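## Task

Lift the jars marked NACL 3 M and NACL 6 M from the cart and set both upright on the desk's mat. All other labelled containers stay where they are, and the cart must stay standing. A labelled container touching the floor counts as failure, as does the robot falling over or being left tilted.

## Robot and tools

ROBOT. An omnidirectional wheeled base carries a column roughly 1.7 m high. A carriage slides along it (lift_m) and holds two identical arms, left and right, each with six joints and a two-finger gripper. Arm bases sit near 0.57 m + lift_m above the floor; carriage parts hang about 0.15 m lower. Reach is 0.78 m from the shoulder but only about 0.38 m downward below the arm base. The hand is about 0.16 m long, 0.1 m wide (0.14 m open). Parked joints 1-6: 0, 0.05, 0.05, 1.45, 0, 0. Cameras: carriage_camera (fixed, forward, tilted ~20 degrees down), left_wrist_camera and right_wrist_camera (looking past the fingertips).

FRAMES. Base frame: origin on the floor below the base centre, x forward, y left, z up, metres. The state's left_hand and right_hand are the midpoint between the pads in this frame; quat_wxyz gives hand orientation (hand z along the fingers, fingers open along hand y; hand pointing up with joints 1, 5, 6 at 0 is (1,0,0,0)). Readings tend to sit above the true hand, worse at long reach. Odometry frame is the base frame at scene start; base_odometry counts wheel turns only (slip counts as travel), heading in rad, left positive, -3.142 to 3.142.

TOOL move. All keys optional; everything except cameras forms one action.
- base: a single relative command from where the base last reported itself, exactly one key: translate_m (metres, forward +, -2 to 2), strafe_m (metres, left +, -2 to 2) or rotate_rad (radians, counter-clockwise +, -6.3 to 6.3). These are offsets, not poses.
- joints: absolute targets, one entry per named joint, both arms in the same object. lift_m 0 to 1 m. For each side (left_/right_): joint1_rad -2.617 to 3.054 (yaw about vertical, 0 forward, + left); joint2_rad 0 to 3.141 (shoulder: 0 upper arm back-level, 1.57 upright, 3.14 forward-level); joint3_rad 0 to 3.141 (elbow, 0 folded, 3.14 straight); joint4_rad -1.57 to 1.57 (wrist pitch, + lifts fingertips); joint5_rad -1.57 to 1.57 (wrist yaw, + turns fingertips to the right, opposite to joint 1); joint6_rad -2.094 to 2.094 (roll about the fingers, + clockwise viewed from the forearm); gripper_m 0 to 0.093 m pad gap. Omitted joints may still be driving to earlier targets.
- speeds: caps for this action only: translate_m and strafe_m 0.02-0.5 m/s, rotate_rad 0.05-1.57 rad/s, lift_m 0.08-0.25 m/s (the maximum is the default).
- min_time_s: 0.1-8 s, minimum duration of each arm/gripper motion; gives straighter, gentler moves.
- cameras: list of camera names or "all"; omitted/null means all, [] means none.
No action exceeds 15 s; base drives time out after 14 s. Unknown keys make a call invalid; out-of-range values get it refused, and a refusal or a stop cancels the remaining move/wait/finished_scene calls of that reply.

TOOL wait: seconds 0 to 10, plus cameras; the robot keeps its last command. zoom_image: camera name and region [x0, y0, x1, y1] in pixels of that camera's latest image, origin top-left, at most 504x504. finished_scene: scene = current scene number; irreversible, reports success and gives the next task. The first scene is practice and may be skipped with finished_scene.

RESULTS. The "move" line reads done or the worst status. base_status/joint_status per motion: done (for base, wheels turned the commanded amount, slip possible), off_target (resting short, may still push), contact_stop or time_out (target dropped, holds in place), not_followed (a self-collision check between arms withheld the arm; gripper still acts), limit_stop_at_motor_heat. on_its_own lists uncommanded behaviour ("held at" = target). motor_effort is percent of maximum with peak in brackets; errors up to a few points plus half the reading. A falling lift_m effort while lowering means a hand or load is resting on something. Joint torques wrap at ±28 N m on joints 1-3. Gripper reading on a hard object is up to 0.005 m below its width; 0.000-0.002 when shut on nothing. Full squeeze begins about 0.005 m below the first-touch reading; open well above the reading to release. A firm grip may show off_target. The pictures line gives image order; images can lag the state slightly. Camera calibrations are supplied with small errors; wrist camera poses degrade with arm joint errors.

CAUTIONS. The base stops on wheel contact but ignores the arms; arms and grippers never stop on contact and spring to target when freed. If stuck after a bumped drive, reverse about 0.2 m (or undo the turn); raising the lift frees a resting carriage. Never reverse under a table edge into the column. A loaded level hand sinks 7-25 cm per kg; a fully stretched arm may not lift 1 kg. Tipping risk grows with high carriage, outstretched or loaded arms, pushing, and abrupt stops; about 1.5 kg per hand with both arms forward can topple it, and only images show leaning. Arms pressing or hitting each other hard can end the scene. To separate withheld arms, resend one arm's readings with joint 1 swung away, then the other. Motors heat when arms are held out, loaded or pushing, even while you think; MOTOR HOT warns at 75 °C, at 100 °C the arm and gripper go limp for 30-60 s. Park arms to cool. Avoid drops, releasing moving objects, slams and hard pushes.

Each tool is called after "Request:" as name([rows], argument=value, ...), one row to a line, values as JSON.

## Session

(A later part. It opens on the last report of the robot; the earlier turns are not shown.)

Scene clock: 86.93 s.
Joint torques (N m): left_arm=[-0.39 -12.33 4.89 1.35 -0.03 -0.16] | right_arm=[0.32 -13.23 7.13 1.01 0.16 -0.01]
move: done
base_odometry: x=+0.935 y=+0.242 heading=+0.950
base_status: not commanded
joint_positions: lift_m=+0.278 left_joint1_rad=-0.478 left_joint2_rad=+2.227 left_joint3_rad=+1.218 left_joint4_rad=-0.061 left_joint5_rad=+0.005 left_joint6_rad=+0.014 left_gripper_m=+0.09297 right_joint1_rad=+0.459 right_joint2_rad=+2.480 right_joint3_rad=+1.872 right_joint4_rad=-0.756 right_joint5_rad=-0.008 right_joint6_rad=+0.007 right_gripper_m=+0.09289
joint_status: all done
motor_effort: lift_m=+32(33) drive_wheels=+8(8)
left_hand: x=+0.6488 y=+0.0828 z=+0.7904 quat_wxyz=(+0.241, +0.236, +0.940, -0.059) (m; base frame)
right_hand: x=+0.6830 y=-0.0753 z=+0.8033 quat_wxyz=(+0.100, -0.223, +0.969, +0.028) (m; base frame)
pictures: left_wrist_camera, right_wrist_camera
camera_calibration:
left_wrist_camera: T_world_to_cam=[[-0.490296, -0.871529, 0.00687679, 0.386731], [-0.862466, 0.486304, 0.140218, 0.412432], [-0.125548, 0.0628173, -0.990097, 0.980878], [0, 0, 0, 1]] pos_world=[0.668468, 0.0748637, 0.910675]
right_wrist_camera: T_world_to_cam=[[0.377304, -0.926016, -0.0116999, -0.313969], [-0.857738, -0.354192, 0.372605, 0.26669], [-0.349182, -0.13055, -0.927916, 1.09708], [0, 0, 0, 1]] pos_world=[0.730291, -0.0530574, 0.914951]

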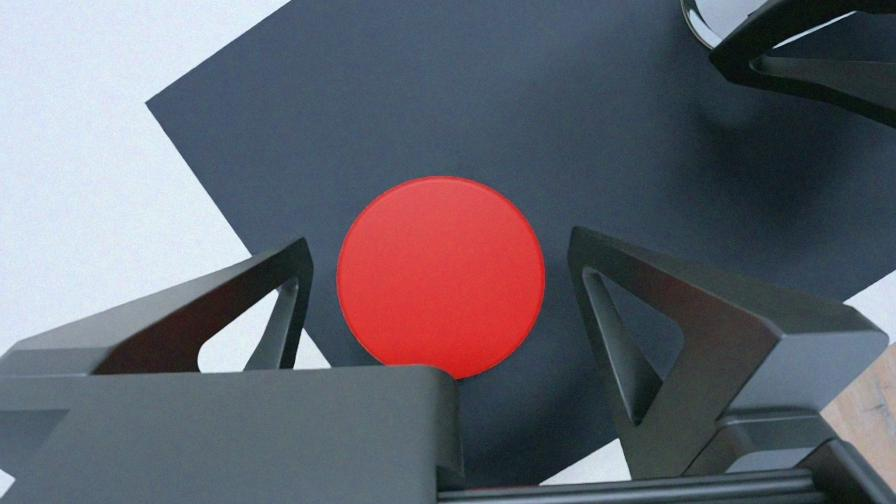

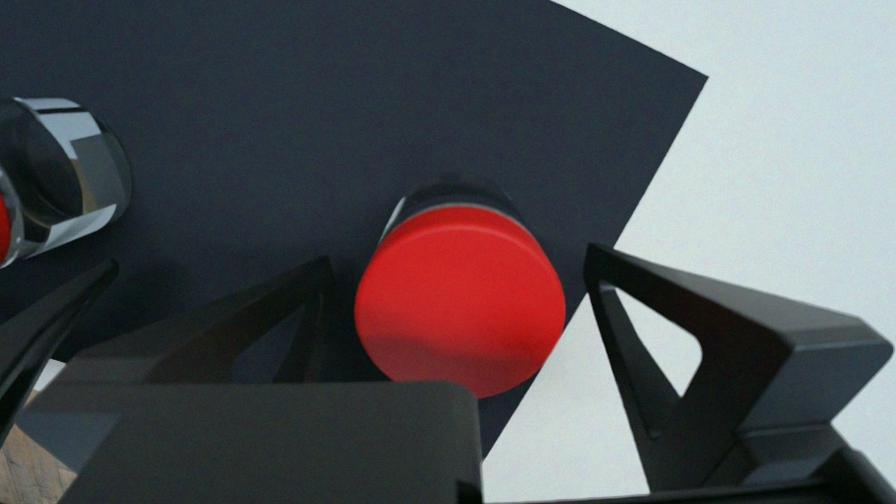

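Request:
move(joints={"lift_m":0.45}, speeds={"lift_m":0.1}, cameras=["left_wrist_camera","right_wrist_camera"])

Request:
move(base={"translate_m":-0.3}, speeds={"translate_m":0.25}, cameras=["carriage_camera"])

Request:
move(joints={"left_joint1_rad":0,"left_joint2_rad":0.05,"left_joint3_rad":0.05,"left_joint4_rad":1.45,"right_joint1_rad":0,"right_joint2_rad":0.05,"right_joint3_rad":0.05,"right_joint4_rad":1.45}, min_time_s=2.5, cameras=["carriage_camera"])

Request:
zoom_image(camera="carriage_camera", region=[350, 290, 570, 450])

Scene clock: 89.97 s.
Joint torques (N m): left_arm=[-0.57 -13.19 4.72 1.21 -0.02 -0.16] | right_arm=[0.44 -13.6 7.15 0.98 0.16 -0.01]
move: done
base_odometry: x=+0.935 y=+0.242 heading=+0.950
base_status: not commanded
joint_positions: lift_m=+0.450 left_joint1_rad=-0.478 left_joint2_rad=+2.235 left_joint3_rad=+1.218 left_joint4_rad=-0.054 left_joint5_rad=+0.005 left_joint6_rad=+0.014 left_gripper_m=+0.09297 right_joint1_rad=+0.459 right_joint2_rad=+2.481 right_joint3_rad=+1.872 right_joint4_rad=-0.753 right_joint5_rad=-0.008 right_joint6_rad=+0.007 right_gripper_m=+0.09289
joint_status: all done
motor_effort: lift_m=+42(51) drive_wheels=+8(8)
left_hand: x=+0.6489 y=+0.0827 z=+0.9598 quat_wxyz=(+0.240, +0.236, +0.940, -0.059) (m; base frame)
right_hand: x=+0.6834 y=-0.0751 z=+0.9751 quat_wxyz=(+0.101, -0.223, +0.969, +0.028) (m; base frame)
pictures: left_wrist_camera, right_wrist_camera
camera_calibration:
left_wrist_camera: T_world_to_cam=[[-0.490292, -0.871531, 0.00690328, 0.385541], [-0.862371, 0.486255, 0.140973, 0.387987], [-0.126219, 0.0631646, -0.989989, 1.14895], [0, 0, 0, 1]] pos_world=[0.668635, 0.0747774, 1.08009]
right_wrist_camera: T_world_to_cam=[[0.37732, -0.926008, -0.0118099, -0.311829], [-0.858246, -0.354443, 0.371191, 0.204786], [-0.347912, -0.129922, -0.928481, 1.25642], [0, 0, 0, 1]] pos_world=[0.73054, -0.0529341, 1.08687]

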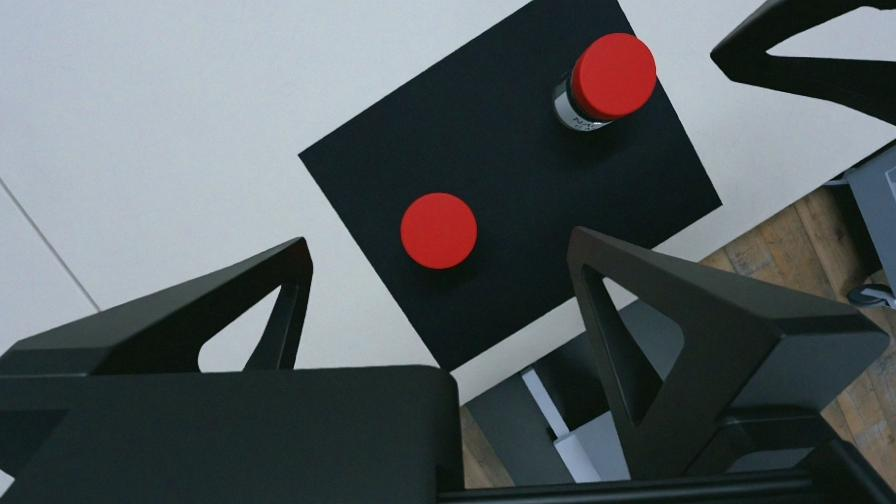

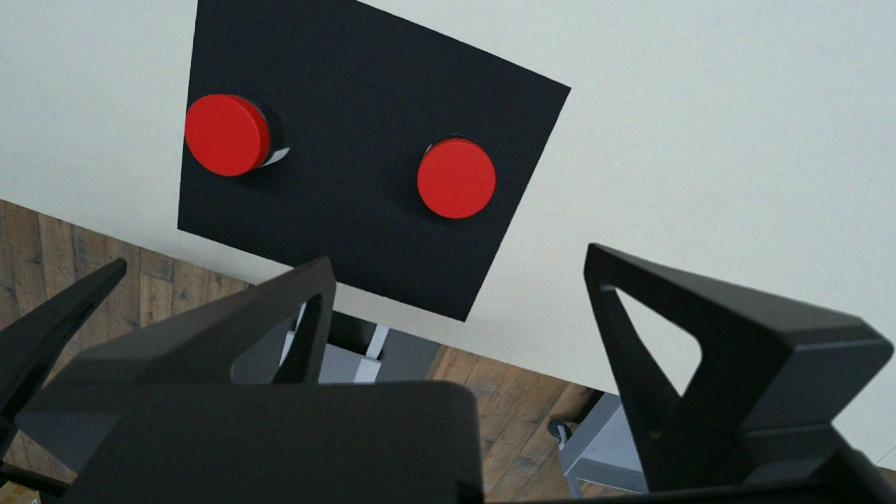

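Scene clock: 92.47 s.
Joint torques (N m): left_arm=[-0.25 -13.16 4.86 1.28 -0.03 -0.16] | right_arm=[0.17 -13.24 7.17 0.98 0.15 -0.01]
move: done
base_odometry: x=+0.761 y=-0.002 heading=+0.950
base_status: done
joint_positions: lift_m=+0.450 left_joint1_rad=-0.478 left_joint2_rad=+2.235 left_joint3_rad=+1.218 left_joint4_rad=-0.053 left_joint5_rad=+0.005 left_joint6_rad=+0.014 left_gripper_m=+0.09297 right_joint1_rad=+0.459 right_joint2_rad=+2.481 right_joint3_rad=+1.872 right_joint4_rad=-0.753 right_joint5_rad=-0.007 right_joint6_rad=+0.007 right_gripper_m=+0.09289
joint_status: not commanded
motor_effort: lift_m=+42(42) drive_wheels=+0(18)
left_hand: x=+0.6490 y=+0.0827 z=+0.9599 quat_wxyz=(+0.241, +0.236, +0.940, -0.059) (m; base frame)
right_hand: x=+0.6834 y=-0.0750 z=+0.9751 quat_wxyz=(+0.101, -0.223, +0.969, +0.028) (m; base frame)
pictures: carriage_camera
camera_calibration:
carriage_camera: T_world_to_cam=[[-0.0301167, -0.999264, -0.0237735, 0.0381633], [-0.352417, 0.0328724, -0.935266, 1.39956], [0.935359, -0.0197889, -0.353147, 0.386258], [0, 0, 0, 1]] pos_world=[0.133088, -0.000228057, 1.44627]

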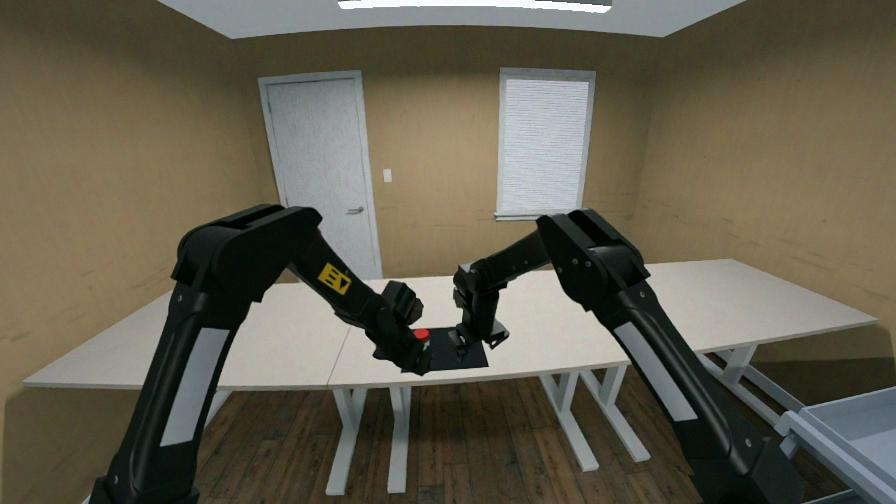

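Scene clock: 95.37 s.
Joint torques (N m): left_arm=[0.13 3.6 4.07 -0.19 -0.04 -0.16] | right_arm=[-0.43 2.47 5.2 -0.01 0.15 0]
move: done
base_odometry: x=+0.761 y=-0.001 heading=+0.950
base_status: not commanded
joint_positions: lift_m=+0.450 left_joint1_rad=-0.007 left_joint2_rad=+0.057 left_joint3_rad=+0.061 left_joint4_rad=+1.438 left_joint5_rad=+0.004 left_joint6_rad=+0.013 left_gripper_m=+0.09297 right_joint1_rad=+0.006 right_joint2_rad=+0.057 right_joint3_rad=+0.055 right_joint4_rad=+1.437 right_joint5_rad=-0.007 right_joint6_rad=+0.007 right_gripper_m=+0.09289
joint_status: all done
motor_effort: lift_m=+41(42) drive_wheels=+4(5)
left_hand: x=+0.2553 y=+0.3034 z=+1.4642 quat_wxyz=(+0.998, +0.003, +0.064, +0.003) (m; base frame)
right_hand: x=+0.2573 y=-0.3029 z=+1.4626 quat_wxyz=(+0.998, -0.004, +0.068, +0.007) (m; base frame)
pictures: carriage_camera
camera_calibration:
carriage_camera: T_world_to_cam=[[-0.0301167, -0.999264, -0.0237735, 0.0381633], [-0.352417, 0.0328724, -0.935266, 1.39956], [0.935359, -0.0197889, -0.353147, 0.386258], [0, 0, 0, 1]] pos_world=[0.133088, -0.000228057, 1.44627]

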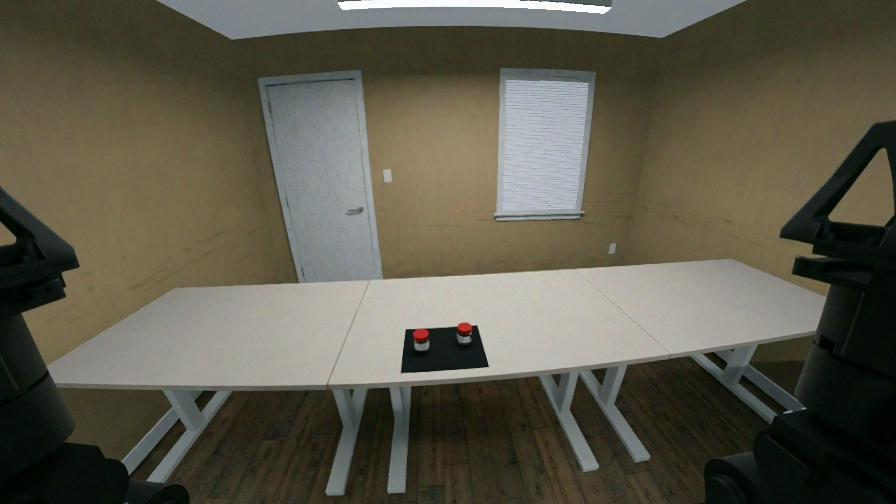

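Scaled by 2.291.

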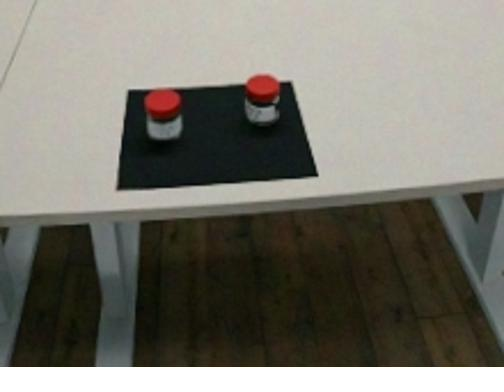

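Request:
finished_scene(scene=3)

The scene is finished: the task was done.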